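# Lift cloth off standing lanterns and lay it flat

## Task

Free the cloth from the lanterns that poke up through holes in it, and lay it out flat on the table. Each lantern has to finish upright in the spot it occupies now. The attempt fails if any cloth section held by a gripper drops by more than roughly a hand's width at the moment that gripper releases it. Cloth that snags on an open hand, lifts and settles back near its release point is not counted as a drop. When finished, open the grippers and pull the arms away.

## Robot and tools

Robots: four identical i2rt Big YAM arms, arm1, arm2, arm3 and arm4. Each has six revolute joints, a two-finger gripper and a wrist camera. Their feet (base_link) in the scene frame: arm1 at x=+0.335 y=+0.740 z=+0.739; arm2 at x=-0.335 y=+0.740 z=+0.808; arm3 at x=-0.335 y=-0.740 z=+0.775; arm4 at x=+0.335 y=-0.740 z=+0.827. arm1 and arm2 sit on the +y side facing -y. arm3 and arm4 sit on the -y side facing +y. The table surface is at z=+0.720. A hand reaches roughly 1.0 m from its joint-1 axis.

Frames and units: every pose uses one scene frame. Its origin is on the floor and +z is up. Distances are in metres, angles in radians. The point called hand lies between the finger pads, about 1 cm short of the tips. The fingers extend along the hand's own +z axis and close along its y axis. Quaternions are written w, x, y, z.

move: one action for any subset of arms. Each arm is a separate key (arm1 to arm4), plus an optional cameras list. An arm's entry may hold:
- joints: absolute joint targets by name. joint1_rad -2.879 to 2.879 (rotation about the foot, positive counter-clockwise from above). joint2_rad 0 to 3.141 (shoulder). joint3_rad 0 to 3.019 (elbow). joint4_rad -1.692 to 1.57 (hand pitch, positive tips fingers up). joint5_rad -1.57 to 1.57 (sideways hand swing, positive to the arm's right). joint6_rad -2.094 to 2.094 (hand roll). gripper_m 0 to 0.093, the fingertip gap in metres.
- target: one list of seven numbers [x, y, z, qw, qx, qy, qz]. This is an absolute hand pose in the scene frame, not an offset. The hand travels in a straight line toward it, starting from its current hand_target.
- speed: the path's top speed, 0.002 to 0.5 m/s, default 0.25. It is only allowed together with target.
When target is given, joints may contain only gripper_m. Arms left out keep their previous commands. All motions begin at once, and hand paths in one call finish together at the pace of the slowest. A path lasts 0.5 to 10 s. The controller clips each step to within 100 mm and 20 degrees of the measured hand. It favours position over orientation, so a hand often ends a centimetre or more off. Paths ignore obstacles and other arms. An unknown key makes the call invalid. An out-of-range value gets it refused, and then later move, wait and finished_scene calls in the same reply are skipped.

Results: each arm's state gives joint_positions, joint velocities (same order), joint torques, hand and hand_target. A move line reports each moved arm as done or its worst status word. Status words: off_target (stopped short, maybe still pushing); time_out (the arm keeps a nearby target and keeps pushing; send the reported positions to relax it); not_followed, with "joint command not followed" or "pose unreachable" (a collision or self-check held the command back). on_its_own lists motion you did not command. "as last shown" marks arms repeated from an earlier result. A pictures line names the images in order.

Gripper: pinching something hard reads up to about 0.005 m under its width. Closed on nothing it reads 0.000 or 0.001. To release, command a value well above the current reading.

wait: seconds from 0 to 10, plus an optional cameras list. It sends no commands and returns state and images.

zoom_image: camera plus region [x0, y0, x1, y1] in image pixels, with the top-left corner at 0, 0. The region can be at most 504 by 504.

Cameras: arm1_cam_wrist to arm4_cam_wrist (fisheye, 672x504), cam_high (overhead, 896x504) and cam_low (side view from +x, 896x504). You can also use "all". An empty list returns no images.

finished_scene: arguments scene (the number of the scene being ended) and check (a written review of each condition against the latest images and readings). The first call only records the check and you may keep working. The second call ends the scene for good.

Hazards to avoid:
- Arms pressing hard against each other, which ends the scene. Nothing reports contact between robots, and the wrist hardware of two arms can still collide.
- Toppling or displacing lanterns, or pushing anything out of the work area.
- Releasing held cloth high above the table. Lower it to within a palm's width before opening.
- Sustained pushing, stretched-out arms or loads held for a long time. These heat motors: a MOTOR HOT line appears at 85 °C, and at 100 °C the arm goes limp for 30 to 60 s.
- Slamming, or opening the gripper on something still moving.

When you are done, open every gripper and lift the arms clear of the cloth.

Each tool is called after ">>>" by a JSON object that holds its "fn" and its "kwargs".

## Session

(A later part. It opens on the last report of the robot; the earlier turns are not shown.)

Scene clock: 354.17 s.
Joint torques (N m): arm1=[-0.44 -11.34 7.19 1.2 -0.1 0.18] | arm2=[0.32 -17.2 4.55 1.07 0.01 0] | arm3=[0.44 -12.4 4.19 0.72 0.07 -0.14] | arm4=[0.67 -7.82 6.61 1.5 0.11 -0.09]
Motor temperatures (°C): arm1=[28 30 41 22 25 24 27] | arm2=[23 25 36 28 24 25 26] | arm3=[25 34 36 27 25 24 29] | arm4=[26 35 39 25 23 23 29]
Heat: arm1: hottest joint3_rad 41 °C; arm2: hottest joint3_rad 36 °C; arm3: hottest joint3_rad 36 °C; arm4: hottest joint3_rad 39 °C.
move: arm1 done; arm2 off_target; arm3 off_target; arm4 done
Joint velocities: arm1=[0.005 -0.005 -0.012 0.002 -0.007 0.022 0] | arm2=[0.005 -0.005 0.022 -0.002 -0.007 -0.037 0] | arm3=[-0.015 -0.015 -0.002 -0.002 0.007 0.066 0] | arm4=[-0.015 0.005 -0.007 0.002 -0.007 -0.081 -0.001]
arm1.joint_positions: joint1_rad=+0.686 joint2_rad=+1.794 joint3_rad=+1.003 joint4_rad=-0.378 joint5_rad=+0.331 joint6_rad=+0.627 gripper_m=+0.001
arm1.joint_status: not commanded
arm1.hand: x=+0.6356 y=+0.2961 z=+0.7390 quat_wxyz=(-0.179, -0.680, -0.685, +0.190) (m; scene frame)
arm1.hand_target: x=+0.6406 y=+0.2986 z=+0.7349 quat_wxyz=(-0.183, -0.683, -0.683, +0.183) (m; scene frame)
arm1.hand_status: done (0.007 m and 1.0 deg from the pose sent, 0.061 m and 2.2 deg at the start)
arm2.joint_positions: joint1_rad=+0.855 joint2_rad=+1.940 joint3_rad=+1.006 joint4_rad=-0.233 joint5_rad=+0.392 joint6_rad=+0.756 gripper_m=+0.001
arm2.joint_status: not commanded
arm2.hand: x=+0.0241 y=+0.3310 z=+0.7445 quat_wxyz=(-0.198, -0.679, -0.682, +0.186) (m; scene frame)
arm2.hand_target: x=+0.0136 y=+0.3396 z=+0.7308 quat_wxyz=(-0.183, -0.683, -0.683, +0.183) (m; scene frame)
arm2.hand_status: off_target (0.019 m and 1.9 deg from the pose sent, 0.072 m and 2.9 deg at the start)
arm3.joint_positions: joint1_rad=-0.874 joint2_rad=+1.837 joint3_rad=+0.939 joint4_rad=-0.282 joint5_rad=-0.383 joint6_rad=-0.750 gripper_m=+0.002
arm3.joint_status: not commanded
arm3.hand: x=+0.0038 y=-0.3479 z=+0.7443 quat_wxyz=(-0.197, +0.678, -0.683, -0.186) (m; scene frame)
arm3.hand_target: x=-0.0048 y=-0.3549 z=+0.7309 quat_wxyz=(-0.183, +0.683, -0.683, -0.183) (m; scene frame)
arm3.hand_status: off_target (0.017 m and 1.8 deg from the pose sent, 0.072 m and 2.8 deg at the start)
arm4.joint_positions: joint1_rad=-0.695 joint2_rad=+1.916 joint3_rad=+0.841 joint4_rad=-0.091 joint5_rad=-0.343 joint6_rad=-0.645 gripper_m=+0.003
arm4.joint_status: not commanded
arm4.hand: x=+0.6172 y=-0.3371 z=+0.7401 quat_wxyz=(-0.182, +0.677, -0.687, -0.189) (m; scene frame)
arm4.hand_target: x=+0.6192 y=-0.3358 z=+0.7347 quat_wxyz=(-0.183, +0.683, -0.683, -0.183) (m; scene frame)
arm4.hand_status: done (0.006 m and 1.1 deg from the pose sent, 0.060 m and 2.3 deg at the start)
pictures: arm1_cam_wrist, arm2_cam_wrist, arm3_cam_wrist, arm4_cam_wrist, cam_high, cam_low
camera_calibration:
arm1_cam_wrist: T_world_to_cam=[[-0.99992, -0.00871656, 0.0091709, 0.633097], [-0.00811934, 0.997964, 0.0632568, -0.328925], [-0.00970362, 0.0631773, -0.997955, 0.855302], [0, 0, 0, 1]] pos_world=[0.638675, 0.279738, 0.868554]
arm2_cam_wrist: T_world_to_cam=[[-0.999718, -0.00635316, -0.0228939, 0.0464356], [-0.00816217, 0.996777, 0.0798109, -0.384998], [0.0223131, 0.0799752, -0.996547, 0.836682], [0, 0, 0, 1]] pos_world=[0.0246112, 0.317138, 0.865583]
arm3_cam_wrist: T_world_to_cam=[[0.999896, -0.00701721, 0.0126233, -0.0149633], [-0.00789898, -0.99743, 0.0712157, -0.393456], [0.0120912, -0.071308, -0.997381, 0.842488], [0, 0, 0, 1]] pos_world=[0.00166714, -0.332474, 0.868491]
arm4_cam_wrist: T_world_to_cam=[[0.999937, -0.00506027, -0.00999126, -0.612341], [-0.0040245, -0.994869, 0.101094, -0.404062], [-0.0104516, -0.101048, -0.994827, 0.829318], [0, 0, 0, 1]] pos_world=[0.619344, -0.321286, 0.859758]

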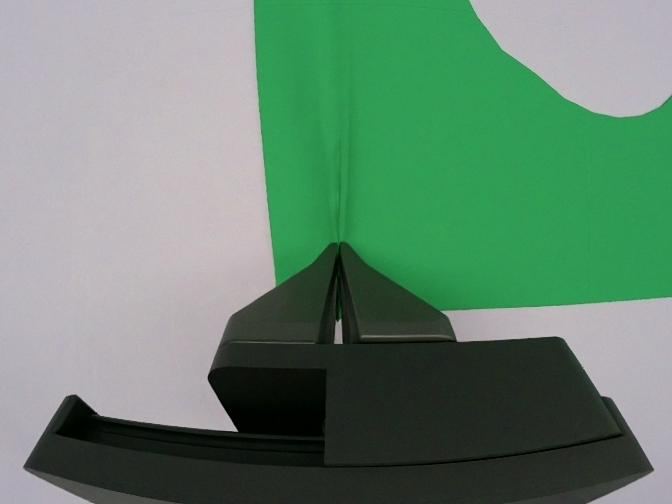

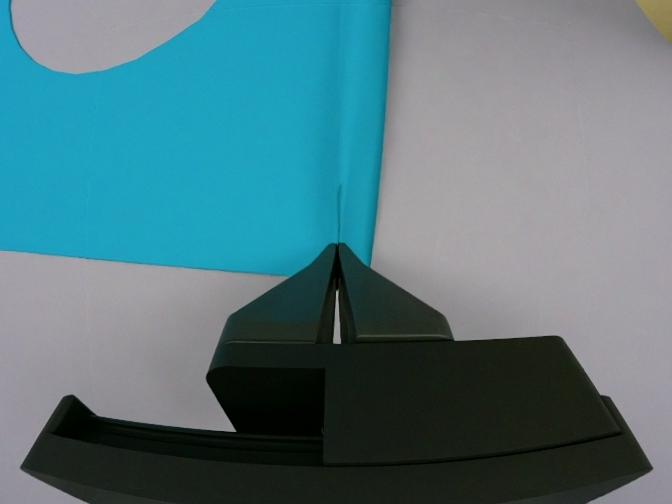

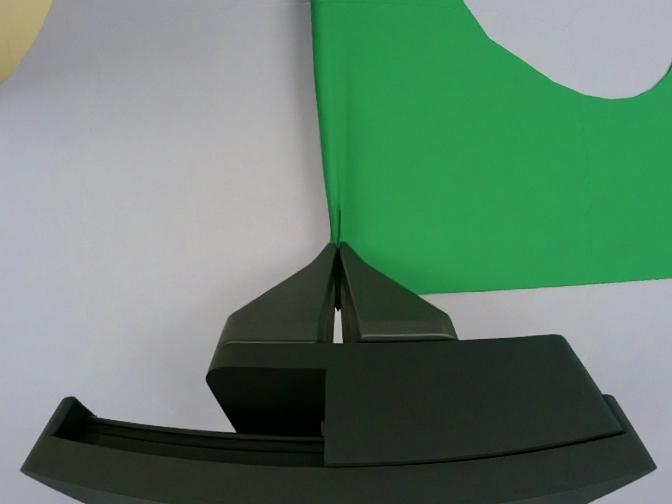

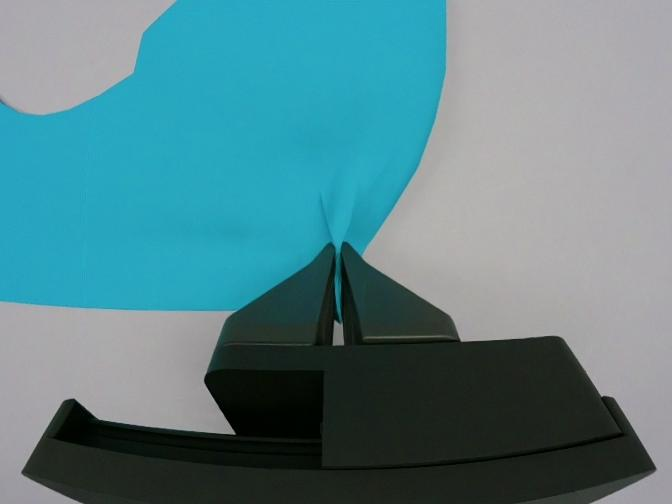

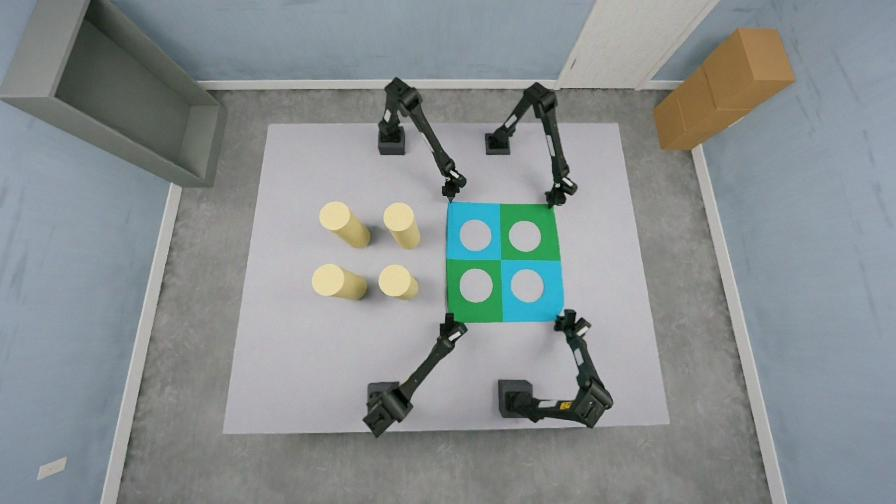

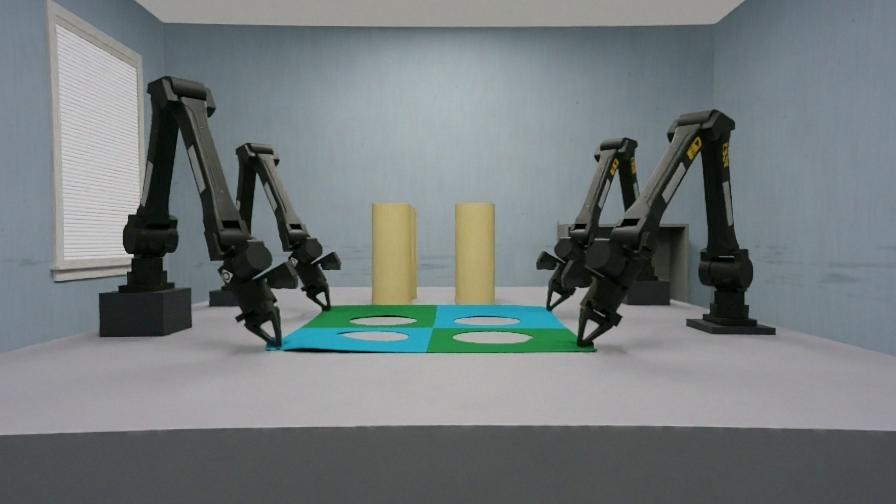

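>>> {"fn": "move", "kwargs": {"arm1": {"joints": {"gripper_m": 0.05}}, "arm2": {"joints": {"gripper_m": 0.05}}, "arm3": {"joints": {"gripper_m": 0.05}}, "arm4": {"joints": {"gripper_m": 0.05}}}}

>>> {"fn": "zoom_image", "kwargs": {"camera": "cam_high", "region": [420, 170, 610, 350]}}

Scene clock: 356.97 s.
Joint torques (N m): arm1=[-1.03 -11.11 7.27 1.31 0.27 0.18] | arm2=[0.15 -17.32 5.48 1.03 0.17 0] | arm3=[0.32 -12.63 5.05 0.61 -0.04 -0.12] | arm4=[0.73 -7.88 6.58 1.44 -0.17 -0.08]
Motor temperatures (°C): arm1=[28 30 40 22 25 24 27] | arm2=[23 25 35 28 24 25 26] | arm3=[25 34 36 27 25 24 29] | arm4=[26 35 38 25 23 23 29]
Heat: arm1: hottest joint3_rad 40 °C; arm2: hottest joint3_rad 35 °C; arm3: hottest joint3_rad 36 °C; arm4: hottest joint3_rad 38 °C.
move: arm1 done; arm2 done; arm3 done; arm4 done
Joint velocities: arm1=[0.005 -0.034 -0.002 0.007 -0.022 0.022 -0.001] | arm2=[-0.015 0.005 -0.017 -0.007 -0.022 -0.066 -0.001] | arm3=[-0.005 -0.005 -0.007 -0.002 0.037 -0.066 0.001] | arm4=[-0.015 -0.015 0.022 0.002 -0.007 0.007 -0.001]
arm1.joint_positions: joint1_rad=+0.688 joint2_rad=+1.794 joint3_rad=+1.003 joint4_rad=-0.377 joint5_rad=+0.323 joint6_rad=+0.628 gripper_m=+0.050
arm1.joint_status: all done
arm1.hand: x=+0.6376 y=+0.2974 z=+0.7386 quat_wxyz=(-0.180, -0.680, -0.686, +0.186) (m; scene frame)
arm1.hand_target: x=+0.6407 y=+0.2987 z=+0.7349 quat_wxyz=(-0.183, -0.683, -0.683, +0.183) (m; scene frame)
arm1.hand_status: not commanded
arm2.joint_positions: joint1_rad=+0.855 joint2_rad=+1.943 joint3_rad=+0.993 joint4_rad=-0.233 joint5_rad=+0.388 joint6_rad=+0.757 gripper_m=+0.050
arm2.joint_status: all done
arm2.hand: x=+0.0191 y=+0.3364 z=+0.7386 quat_wxyz=(-0.191, -0.679, -0.684, +0.185) (m; scene frame)
arm2.hand_target: x=+0.0135 y=+0.3397 z=+0.7306 quat_wxyz=(-0.183, -0.683, -0.683, +0.183) (m; scene frame)
arm2.hand_status: not commanded
arm3.joint_positions: joint1_rad=-0.874 joint2_rad=+1.840 joint3_rad=+0.925 joint4_rad=-0.282 joint5_rad=-0.380 joint6_rad=-0.750 gripper_m=+0.050
arm3.joint_status: all done
arm3.hand: x=-0.0016 y=-0.3534 z=+0.7378 quat_wxyz=(-0.189, +0.678, -0.686, -0.185) (m; scene frame)
arm3.hand_target: x=-0.0048 y=-0.3549 z=+0.7309 quat_wxyz=(-0.183, +0.683, -0.683, -0.183) (m; scene frame)
arm3.hand_status: not commanded
arm4.joint_positions: joint1_rad=-0.695 joint2_rad=+1.916 joint3_rad=+0.841 joint4_rad=-0.091 joint5_rad=-0.336 joint6_rad=-0.646 gripper_m=+0.050
arm4.joint_status: all done
arm4.hand: x=+0.6181 y=-0.3377 z=+0.7397 quat_wxyz=(-0.182, +0.678, -0.688, -0.186) (m; scene frame)
arm4.hand_target: x=+0.6192 y=-0.3358 z=+0.7347 quat_wxyz=(-0.183, +0.683, -0.683, -0.183) (m; scene frame)
arm4.hand_status: not commanded
pictures: arm1_cam_wrist, arm2_cam_wrist, arm3_cam_wrist, arm4_cam_wrist, cam_high, cam_low
camera_calibration:
arm1_cam_wrist: T_world_to_cam=[[-0.999918, -0.0125223, 0.00254871, 0.641138], [-0.0123213, 0.997633, 0.0676557, -0.330568], [-0.00338988, 0.0676187, -0.997705, 0.849317], [0, 0, 0, 1]] pos_world=[0.639892, 0.280385, 0.868099]
arm2_cam_wrist: T_world_to_cam=[[-0.999877, -0.0074444, -0.0138218, 0.0350215], [-0.00870361, 0.995591, 0.0934005, -0.399553], [0.0130656, 0.0935093, -0.995533, 0.825372], [0, 0, 0, 1]] pos_world=[0.0207557, 0.320871, 0.859488]
arm3_cam_wrist: T_world_to_cam=[[0.999967, -0.00792827, 0.00163836, -0.00172644], [-0.00803846, -0.996382, 0.0846018, -0.407987], [0.00096169, -0.0846122, -0.996413, 0.830311], [0, 0, 0, 1]] pos_world=[-0.00235171, -0.336271, 0.861853]
arm4_cam_wrist: T_world_to_cam=[[0.999967, -0.00682534, -0.00444818, -0.618049], [-0.00632077, -0.994455, 0.10497, -0.405876], [-0.00513998, -0.104939, -0.994465, 0.823934], [0, 0, 0, 1]] pos_world=[0.619698, -0.321382, 0.85923]

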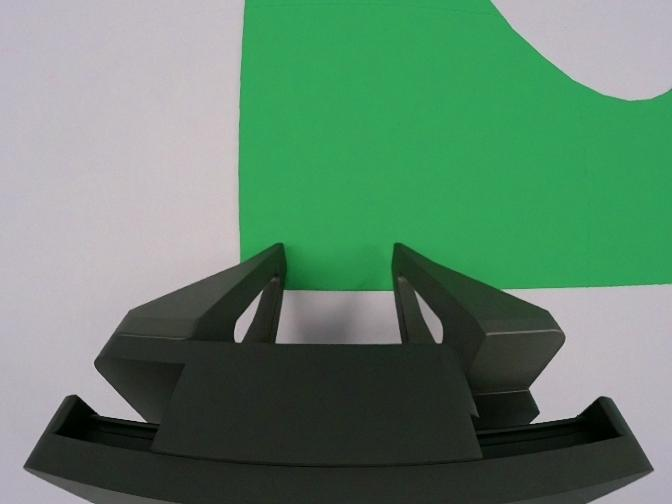

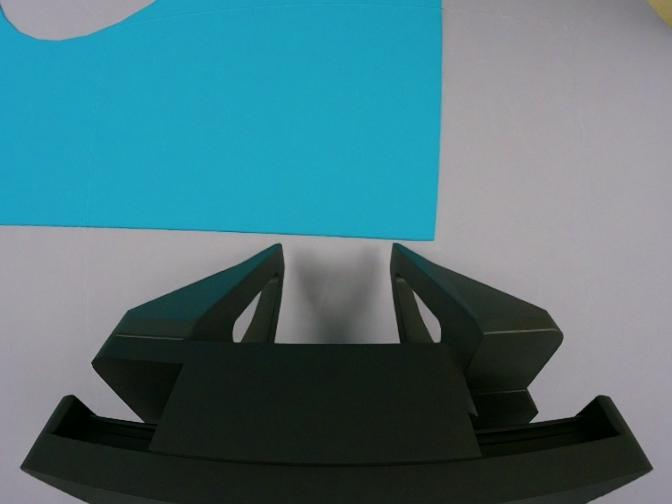

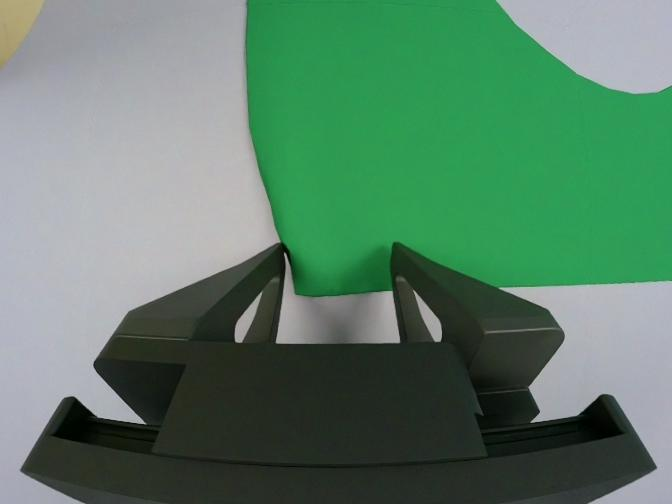

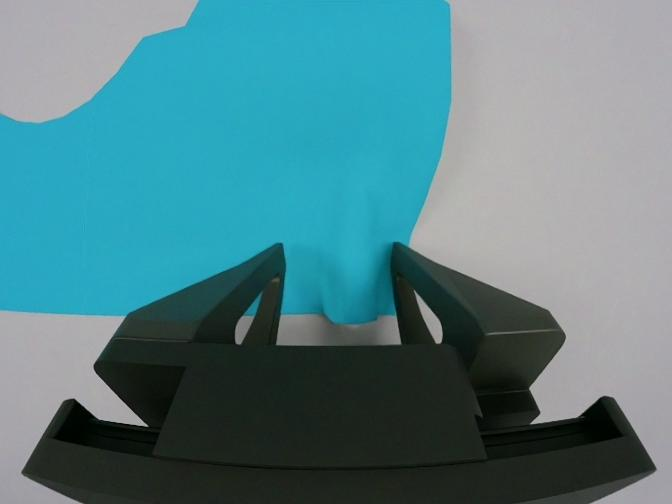

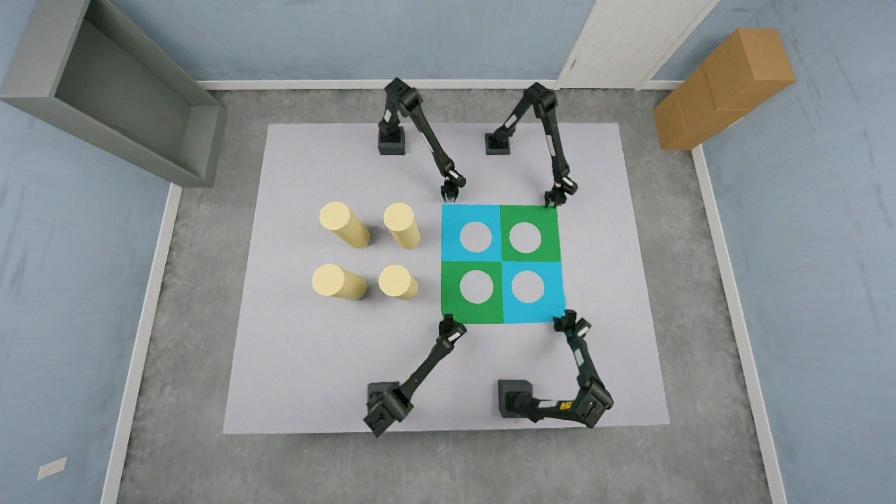

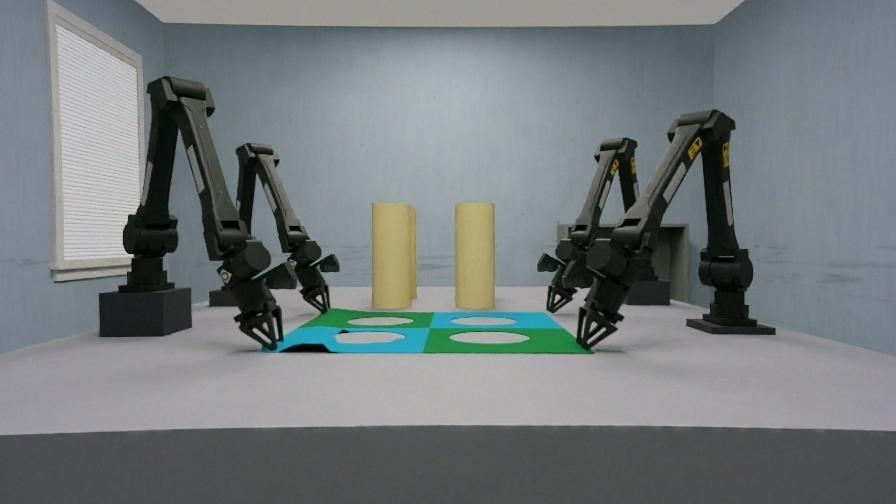

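Scaled by 2.653.

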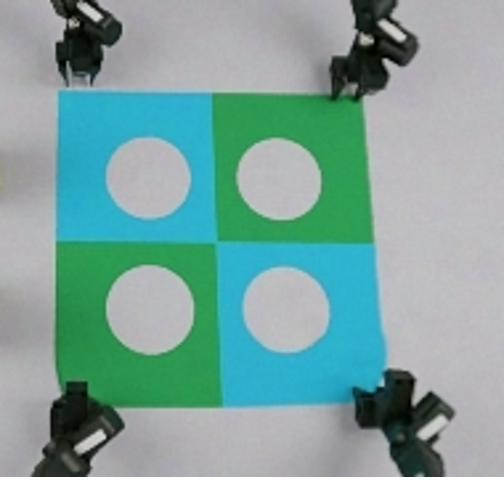

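>>> {"fn": "move", "kwargs": {"arm1": {"target": [0.641, 0.315, 0.850, 0.183, 0.683, 0.683, -0.183], "speed": 0.15}, "arm2": {"target": [0.014, 0.356, 0.850, 0.183, 0.683, 0.683, -0.183], "speed": 0.15}, "arm3": {"target": [-0.004, -0.371, 0.850, 0.183, -0.683, 0.683, 0.183], "speed": 0.15}, "arm4": {"target": [0.619, -0.353, 0.850, 0.183, -0.683, 0.683, 0.183], "speed": 0.15}}}

>>> {"fn": "zoom_image", "kwargs": {"camera": "cam_high", "region": [420, 170, 610, 350]}}

>>> {"fn": "zoom_image", "kwargs": {"camera": "cam_low", "region": [220, 260, 640, 380]}}

Scene clock: 362.30 s.
Joint torques (N m): arm1=[-0.38 -11.11 12.97 0.29 0.63 0.15] | arm2=[1.08 -16.5 9.96 0.4 0.44 0.03] | arm3=[-0.38 -13.27 9.43 0.17 -0.2 -0.14] | arm4=[-0.79 -6.89 9.83 0.8 -0.47 -0.08]
Motor temperatures (°C): arm1=[28 30 40 22 25 24 26] | arm2=[23 25 35 28 24 25 25] | arm3=[25 34 35 27 25 24 28] | arm4=[26 36 37 25 23 23 29]
Heat: arm1: hottest joint3_rad 40 °C; arm2: hottest joint3_rad 35 °C; arm3: hottest joint3_rad 35 °C; arm4: hottest joint3_rad 37 °C.
move: arm1 off_target; arm2 off_target; arm3 off_target; arm4 done
Joint velocities: arm1=[-0.024 -0.024 -0.007 0.007 -0.007 -0.037 -0.002] | arm2=[-0.005 -0.005 -0.007 -0.017 0.066 -0.007 0] | arm3=[-0.005 -0.005 0.007 -0.007 -0.037 -0.037 -0.001] | arm4=[0.005 0.015 -0.002 -0.017 -0.095 0.037 -0.001]
arm1.joint_positions: joint1_rad=+0.705 joint2_rad=+1.592 joint3_rad=+1.034 joint4_rad=-0.666 joint5_rad=+0.323 joint6_rad=+0.648 gripper_m=+0.050
arm1.joint_status: not commanded
arm1.hand: x=+0.6256 y=+0.3272 z=+0.8262 quat_wxyz=(-0.157, -0.681, -0.692, +0.181) (m; scene frame)
arm1.hand_target: x=+0.6408 y=+0.3152 z=+0.8508 quat_wxyz=(-0.183, -0.683, -0.683, +0.183) (m; scene frame)
arm1.hand_status: off_target (0.031 m and 3.2 deg from the pose sent, 0.113 m and 0.7 deg at the start)
arm2.joint_positions: joint1_rad=+0.871 joint2_rad=+1.696 joint3_rad=+0.992 joint4_rad=-0.528 joint5_rad=+0.391 joint6_rad=+0.783 gripper_m=+0.050
arm2.joint_status: not commanded
arm2.hand: x=+0.0038 y=+0.3600 z=+0.8371 quat_wxyz=(-0.171, -0.682, -0.687, +0.184) (m; scene frame)
arm2.hand_target: x=+0.0151 y=+0.3555 z=+0.8500 quat_wxyz=(-0.183, -0.683, -0.683, +0.183) (m; scene frame)
arm2.hand_status: off_target (0.017 m and 1.5 deg from the pose sent, 0.113 m and 1.0 deg at the start)
arm3.joint_positions: joint1_rad=-0.893 joint2_rad=+1.617 joint3_rad=+0.942 joint4_rad=-0.599 joint5_rad=-0.385 joint6_rad=-0.777 gripper_m=+0.050
arm3.joint_status: not commanded
arm3.hand: x=-0.0198 y=-0.3812 z=+0.8241 quat_wxyz=(-0.156, +0.680, -0.692, -0.185) (m; scene frame)
arm3.hand_target: x=-0.0034 y=-0.3705 z=+0.8493 quat_wxyz=(-0.183, +0.683, -0.683, -0.183) (m; scene frame)
arm3.hand_status: off_target (0.032 m and 3.3 deg from the pose sent, 0.114 m and 1.0 deg at the start)
arm4.joint_positions: joint1_rad=-0.703 joint2_rad=+1.619 joint3_rad=+0.841 joint4_rad=-0.402 joint5_rad=-0.339 joint6_rad=-0.670 gripper_m=+0.050
arm4.joint_status: not commanded
arm4.hand: x=+0.6091 y=-0.3545 z=+0.8480 quat_wxyz=(-0.178, +0.683, -0.684, -0.184) (m; scene frame)
arm4.hand_target: x=+0.6186 y=-0.3538 z=+0.8511 quat_wxyz=(-0.183, +0.683, -0.683, -0.183) (m; scene frame)
arm4.hand_status: done (0.010 m and 0.5 deg from the pose sent, 0.111 m and 0.9 deg at the start)
pictures: arm1_cam_wrist, arm2_cam_wrist, arm3_cam_wrist, arm4_cam_wrist, cam_high, cam_low
camera_calibration:
arm1_cam_wrist: T_world_to_cam=[[-0.999501, -0.0128808, 0.0288289, 0.607386], [-0.00966902, 0.994006, 0.108896, -0.400905], [-0.0300588, 0.108563, -0.993635, 0.934526], [0, 0, 0, 1]] pos_world=[0.631298, 0.30487, 0.954724]
arm2_cam_wrist: T_world_to_cam=[[-0.999926, 0.000234367, 0.012127, -0.00316102], [0.00173704, 0.992274, 0.12405, -0.456892], [-0.0120043, 0.124062, -0.992202, 0.907751], [0, 0, 0, 1]] pos_world=[0.00852974, 0.340746, 0.957388]
arm3_cam_wrist: T_world_to_cam=[[0.998983, -0.00288463, -0.0450051, 0.0564667], [0.00307816, -0.991263, 0.131862, -0.479975], [-0.0449923, -0.131866, -0.990246, 0.889961], [0, 0, 0, 1]] pos_world=[-0.0148905, -0.358263, 0.947112]
arm4_cam_wrist: T_world_to_cam=[[0.999973, 0.00633274, -0.00378223, -0.604555], [0.00672168, -0.993495, 0.113676, -0.449035], [-0.00303775, -0.113699, -0.993511, 0.924637], [0, 0, 0, 1]] pos_world=[0.610366, -0.337156, 0.967395]

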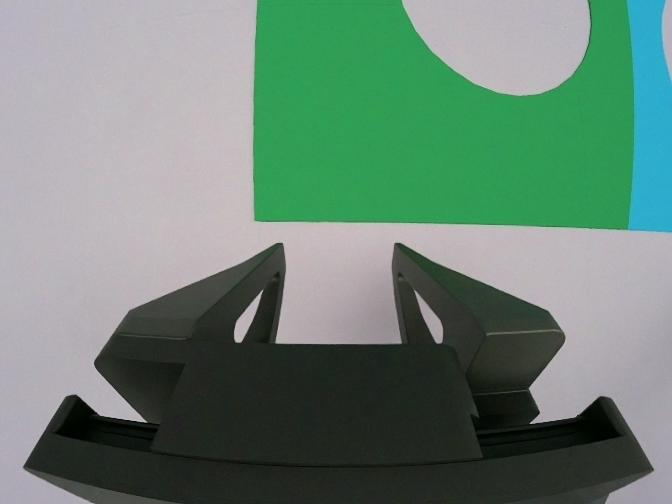

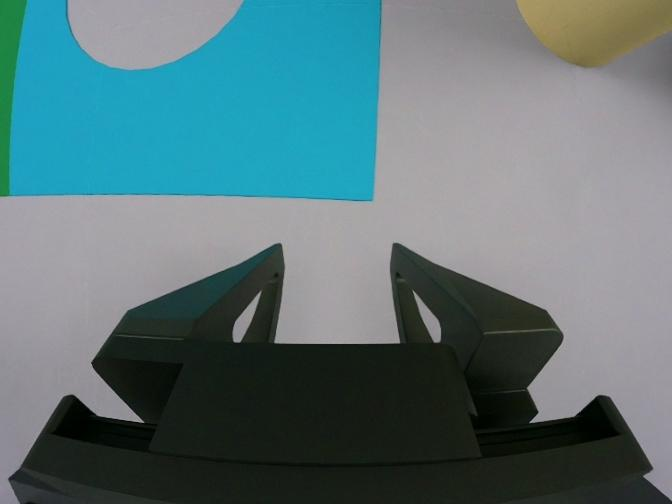

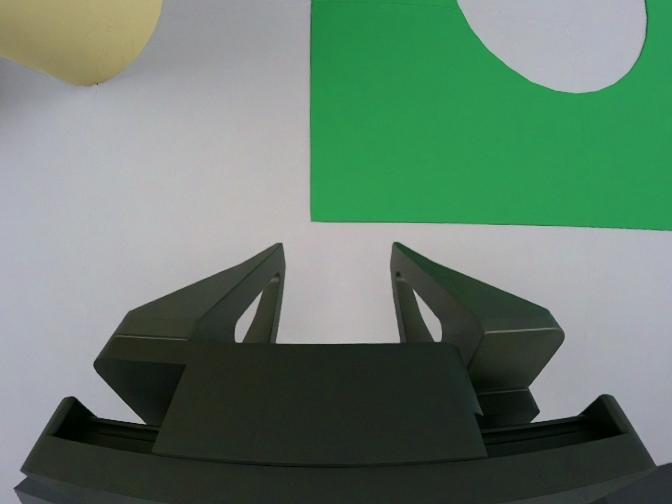

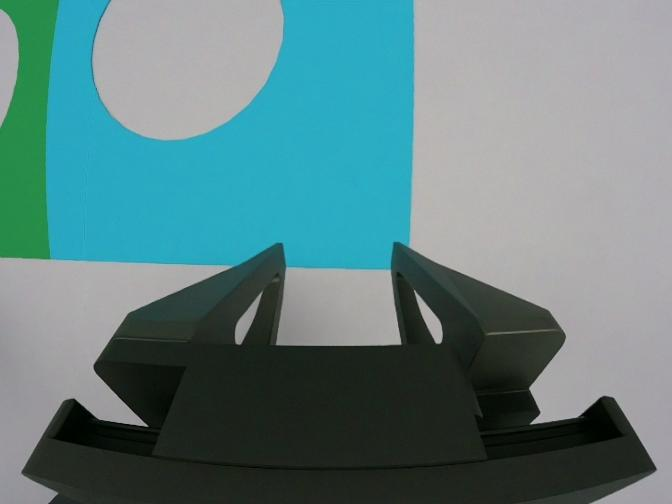

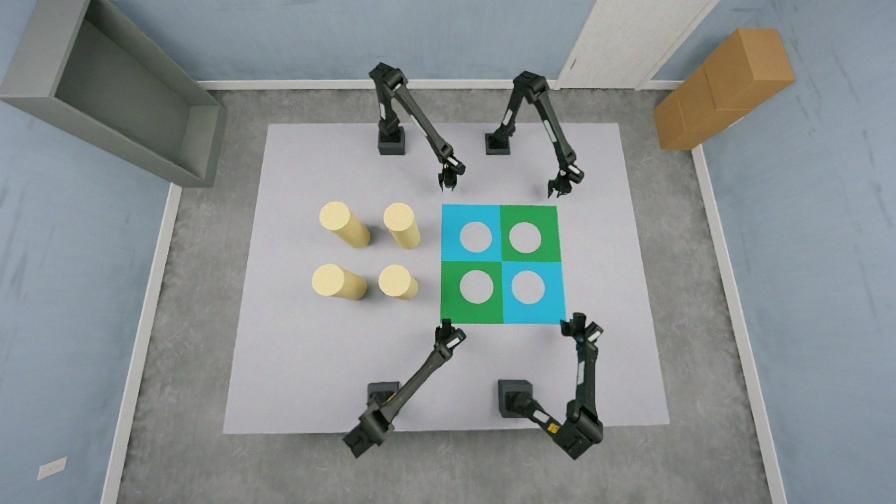

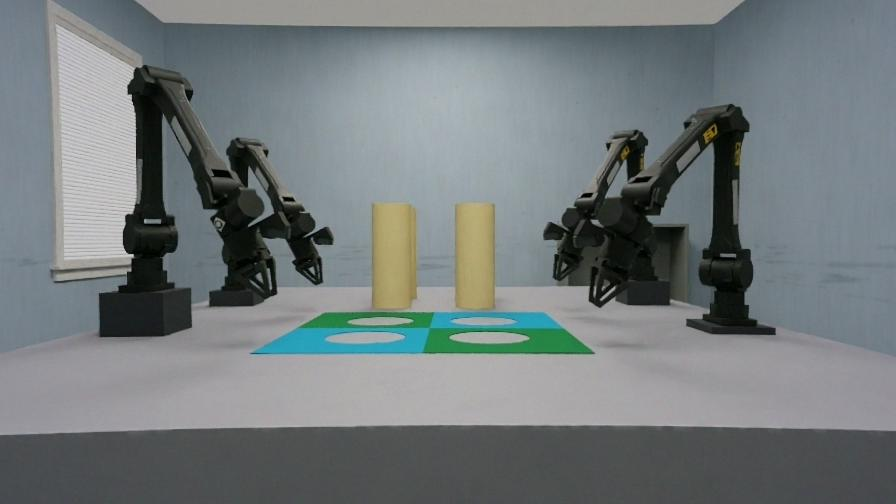

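Scaled by 2.653.

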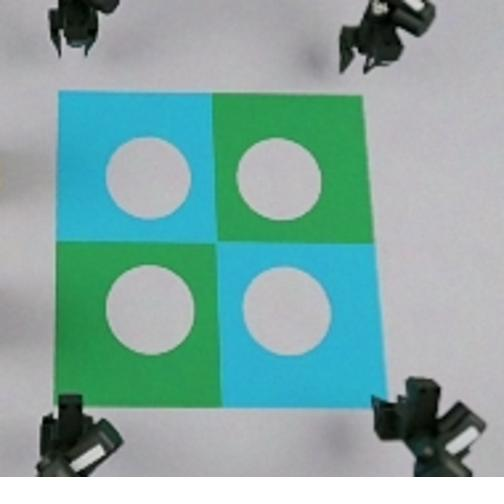

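Scaled by 1.200.

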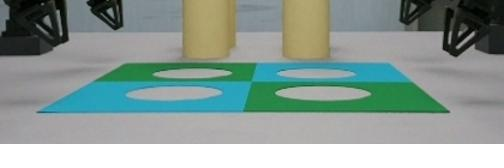

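>>> {"fn": "move", "kwargs": {"arm1": {"target": [0.60, 0.40, 1.0, 0.2419, 0.6645, 0.6645, -0.2419], "speed": 0.25}, "arm2": {"target": [-0.02, 0.43, 1.0, 0.2419, 0.6645, 0.6645, -0.2419], "speed": 0.25}, "arm3": {"target": [-0.04, -0.44, 1.0, 0.2419, -0.6645, 0.6645, 0.2419], "speed": 0.25}, "arm4": {"target": [0.58, -0.43, 1.0, 0.2419, -0.6645, 0.6645, 0.2419], "speed": 0.25}, "cameras": ["cam_high", "cam_low"]}}

Scene clock: 366.37 s.
Joint torques (N m): arm1=[-1.14 -5.48 11.4 0.54 0.73 0.16] | arm2=[0.56 -10.29 8.88 0.51 0.53 0.03] | arm3=[-0.15 -7.71 10.29 0.16 -0.29 -0.14] | arm4=[-0.56 -2.2 10.58 0.99 -0.54 -0.05]
Motor temperatures (°C): arm1=[28 30 40 22 25 24 26] | arm2=[23 25 35 28 24 25 25] | arm3=[25 34 36 27 25 24 28] | arm4=[26 36 37 25 23 23 29]
Heat: arm1: hottest joint3_rad 40 °C; arm2: hottest joint3_rad 35 °C; arm3: hottest joint3_rad 36 °C; arm4: hottest joint3_rad 37 °C.
move: arm1 done; arm2 done; arm3 off_target; arm4 done
Joint velocities: arm1=[-0.015 -0.024 -0.027 -0.007 -0.051 -0.051 0.001] | arm2=[-0.015 -0.015 -0.002 0.012 0.007 -0.051 0] | arm3=[-0.005 -0.015 -0.017 0.017 -0.066 -0.051 -0.001] | arm4=[-0.005 -0.005 0.002 -0.002 0.051 -0.022 0]
arm1.joint_positions: joint1_rad=+0.825 joint2_rad=+1.174 joint3_rad=+1.034 joint4_rad=-0.936 joint5_rad=+0.488 joint6_rad=+0.702 gripper_m=+0.050
arm1.joint_status: not commanded
arm1.hand: x=+0.5977 y=+0.4004 z=+0.9966 quat_wxyz=(-0.237, -0.660, -0.670, +0.244) (m; scene frame)
arm1.hand_target: x=+0.6008 y=+0.3995 z=+1.0010 quat_wxyz=(-0.240, -0.664, -0.665, +0.243) (m; scene frame)
arm1.hand_status: done (0.004 m and 1.0 deg from the pose sent, 0.190 m and 12.6 deg at the start)
arm2.joint_positions: joint1_rad=+1.021 joint2_rad=+1.286 joint3_rad=+0.976 joint4_rad=-0.815 joint5_rad=+0.577 joint6_rad=+0.873 gripper_m=+0.050
arm2.joint_status: not commanded
arm2.hand: x=-0.0149 y=+0.4257 z=+1.0066 quat_wxyz=(-0.251, -0.663, -0.663, +0.240) (m; scene frame)
arm2.hand_target: x=-0.0176 y=+0.4292 z=+1.0004 quat_wxyz=(-0.242, -0.664, -0.665, +0.242) (m; scene frame)
arm2.hand_status: done (0.009 m and 1.1 deg from the pose sent, 0.179 m and 11.0 deg at the start)
arm3.joint_positions: joint1_rad=-1.031 joint2_rad=+1.225 joint3_rad=+0.942 joint4_rad=-0.905 joint5_rad=-0.565 joint6_rad=-0.859 gripper_m=+0.050
arm3.joint_status: not commanded
arm3.hand: x=-0.0462 y=-0.4432 z=+0.9796 quat_wxyz=(-0.225, +0.660, -0.673, -0.246) (m; scene frame)
arm3.hand_target: x=-0.0379 y=-0.4387 z=+0.9991 quat_wxyz=(-0.242, +0.665, -0.664, -0.242) (m; scene frame)
arm3.hand_status: off_target (0.022 m and 2.3 deg from the pose sent, 0.187 m and 12.3 deg at the start)
arm4.joint_positions: joint1_rad=-0.834 joint2_rad=+1.122 joint3_rad=+0.783 joint4_rad=-0.727 joint5_rad=-0.509 joint6_rad=-0.738 gripper_m=+0.050
arm4.joint_status: not commanded
arm4.hand: x=+0.5773 y=-0.4277 z=+1.0066 quat_wxyz=(-0.247, +0.664, -0.662, -0.243) (m; scene frame)
arm4.hand_target: x=+0.5792 y=-0.4314 z=+1.0010 quat_wxyz=(-0.241, +0.665, -0.665, -0.242) (m; scene frame)
arm4.hand_status: done (0.008 m and 0.7 deg from the pose sent, 0.172 m and 10.3 deg at the start)
pictures: cam_high, cam_low

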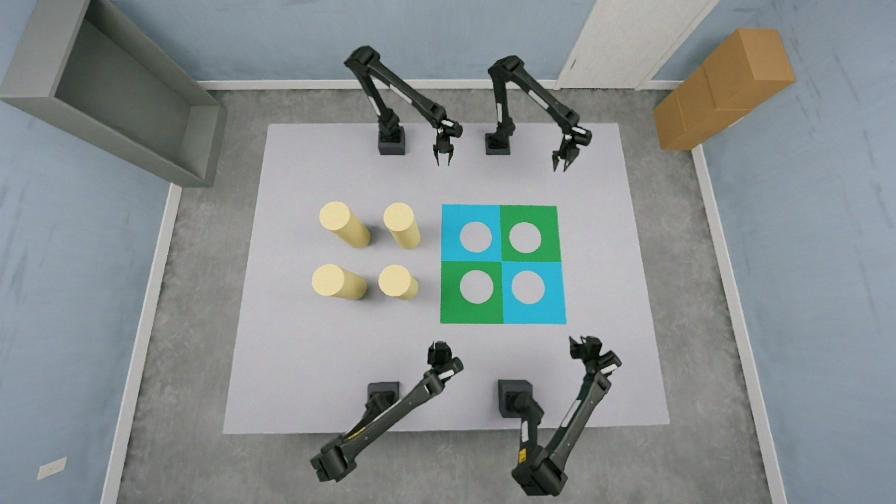

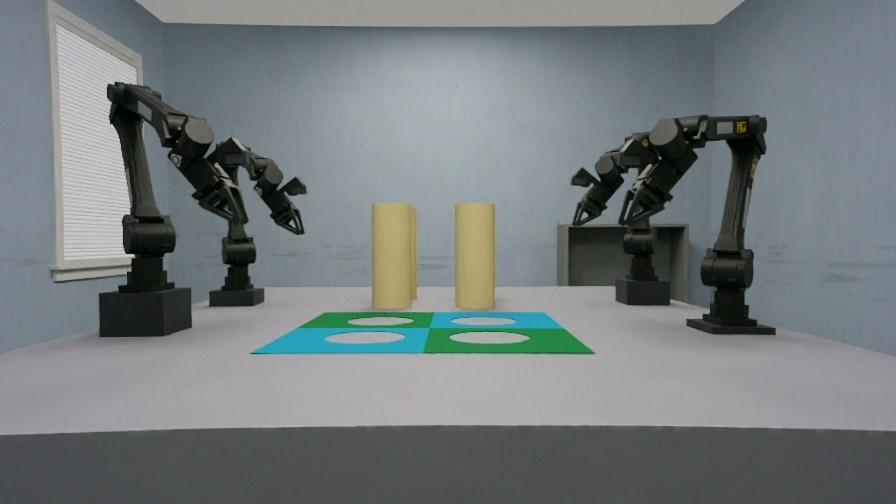

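>>> {"fn": "finished_scene", "kwargs": {"scene": 1, "check": "Cloth off the lanterns: cam_high and cam_low show the cloth lying on free table at x about -0.03 to 0.70, all four holes showing only table, no lantern in any hole. Flat: cam_low side view shows no bumps or raised edges after the release; cam_high shows a full square with all four panels and straight edges. Lanterns: all four stand in the same image positions as before the lift (tops at (335,215), (400,213), (328,280), (395,280) in cam_high before and now). Release: all four grippers read 0.050 open, opened at table height with no drop; hands are at z about 1.0 and away from cloth. What pictures cannot show: sub-centimetre lantern shifts or ripples below a few millimetres; these could be missed but nothing was seen to touch the lanterns."}}

This call ended nothing. Check each condition that your pictures could not show: look closer or test it, and mend what is not met. Then call finished_scene again.

>>> {"fn": "zoom_image", "kwargs": {"camera": "cam_high", "region": [300, 180, 600, 350]}}

>>> {"fn": "zoom_image", "kwargs": {"camera": "cam_low", "region": [230, 180, 620, 370]}}

Scaled by 1.680.

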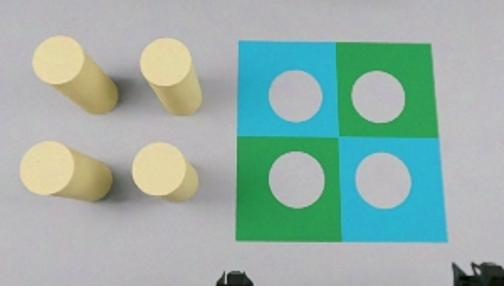

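Scaled by 1.292.

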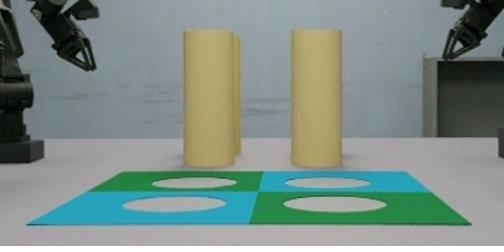

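>>> {"fn": "finished_scene", "kwargs": {"scene": 1, "check": "Re-checked at higher zoom: cloth lies flat, square with straight edges, no folds, fully on the table and away from lanterns. All four lanterns stand upright at their original places (same pixel positions in both room cameras). All grippers are open and clear of cloth; arms at rest. Not visible: millimetre-level shifts of lanterns, nothing suggests any."}}

The scene is finished: the task was done.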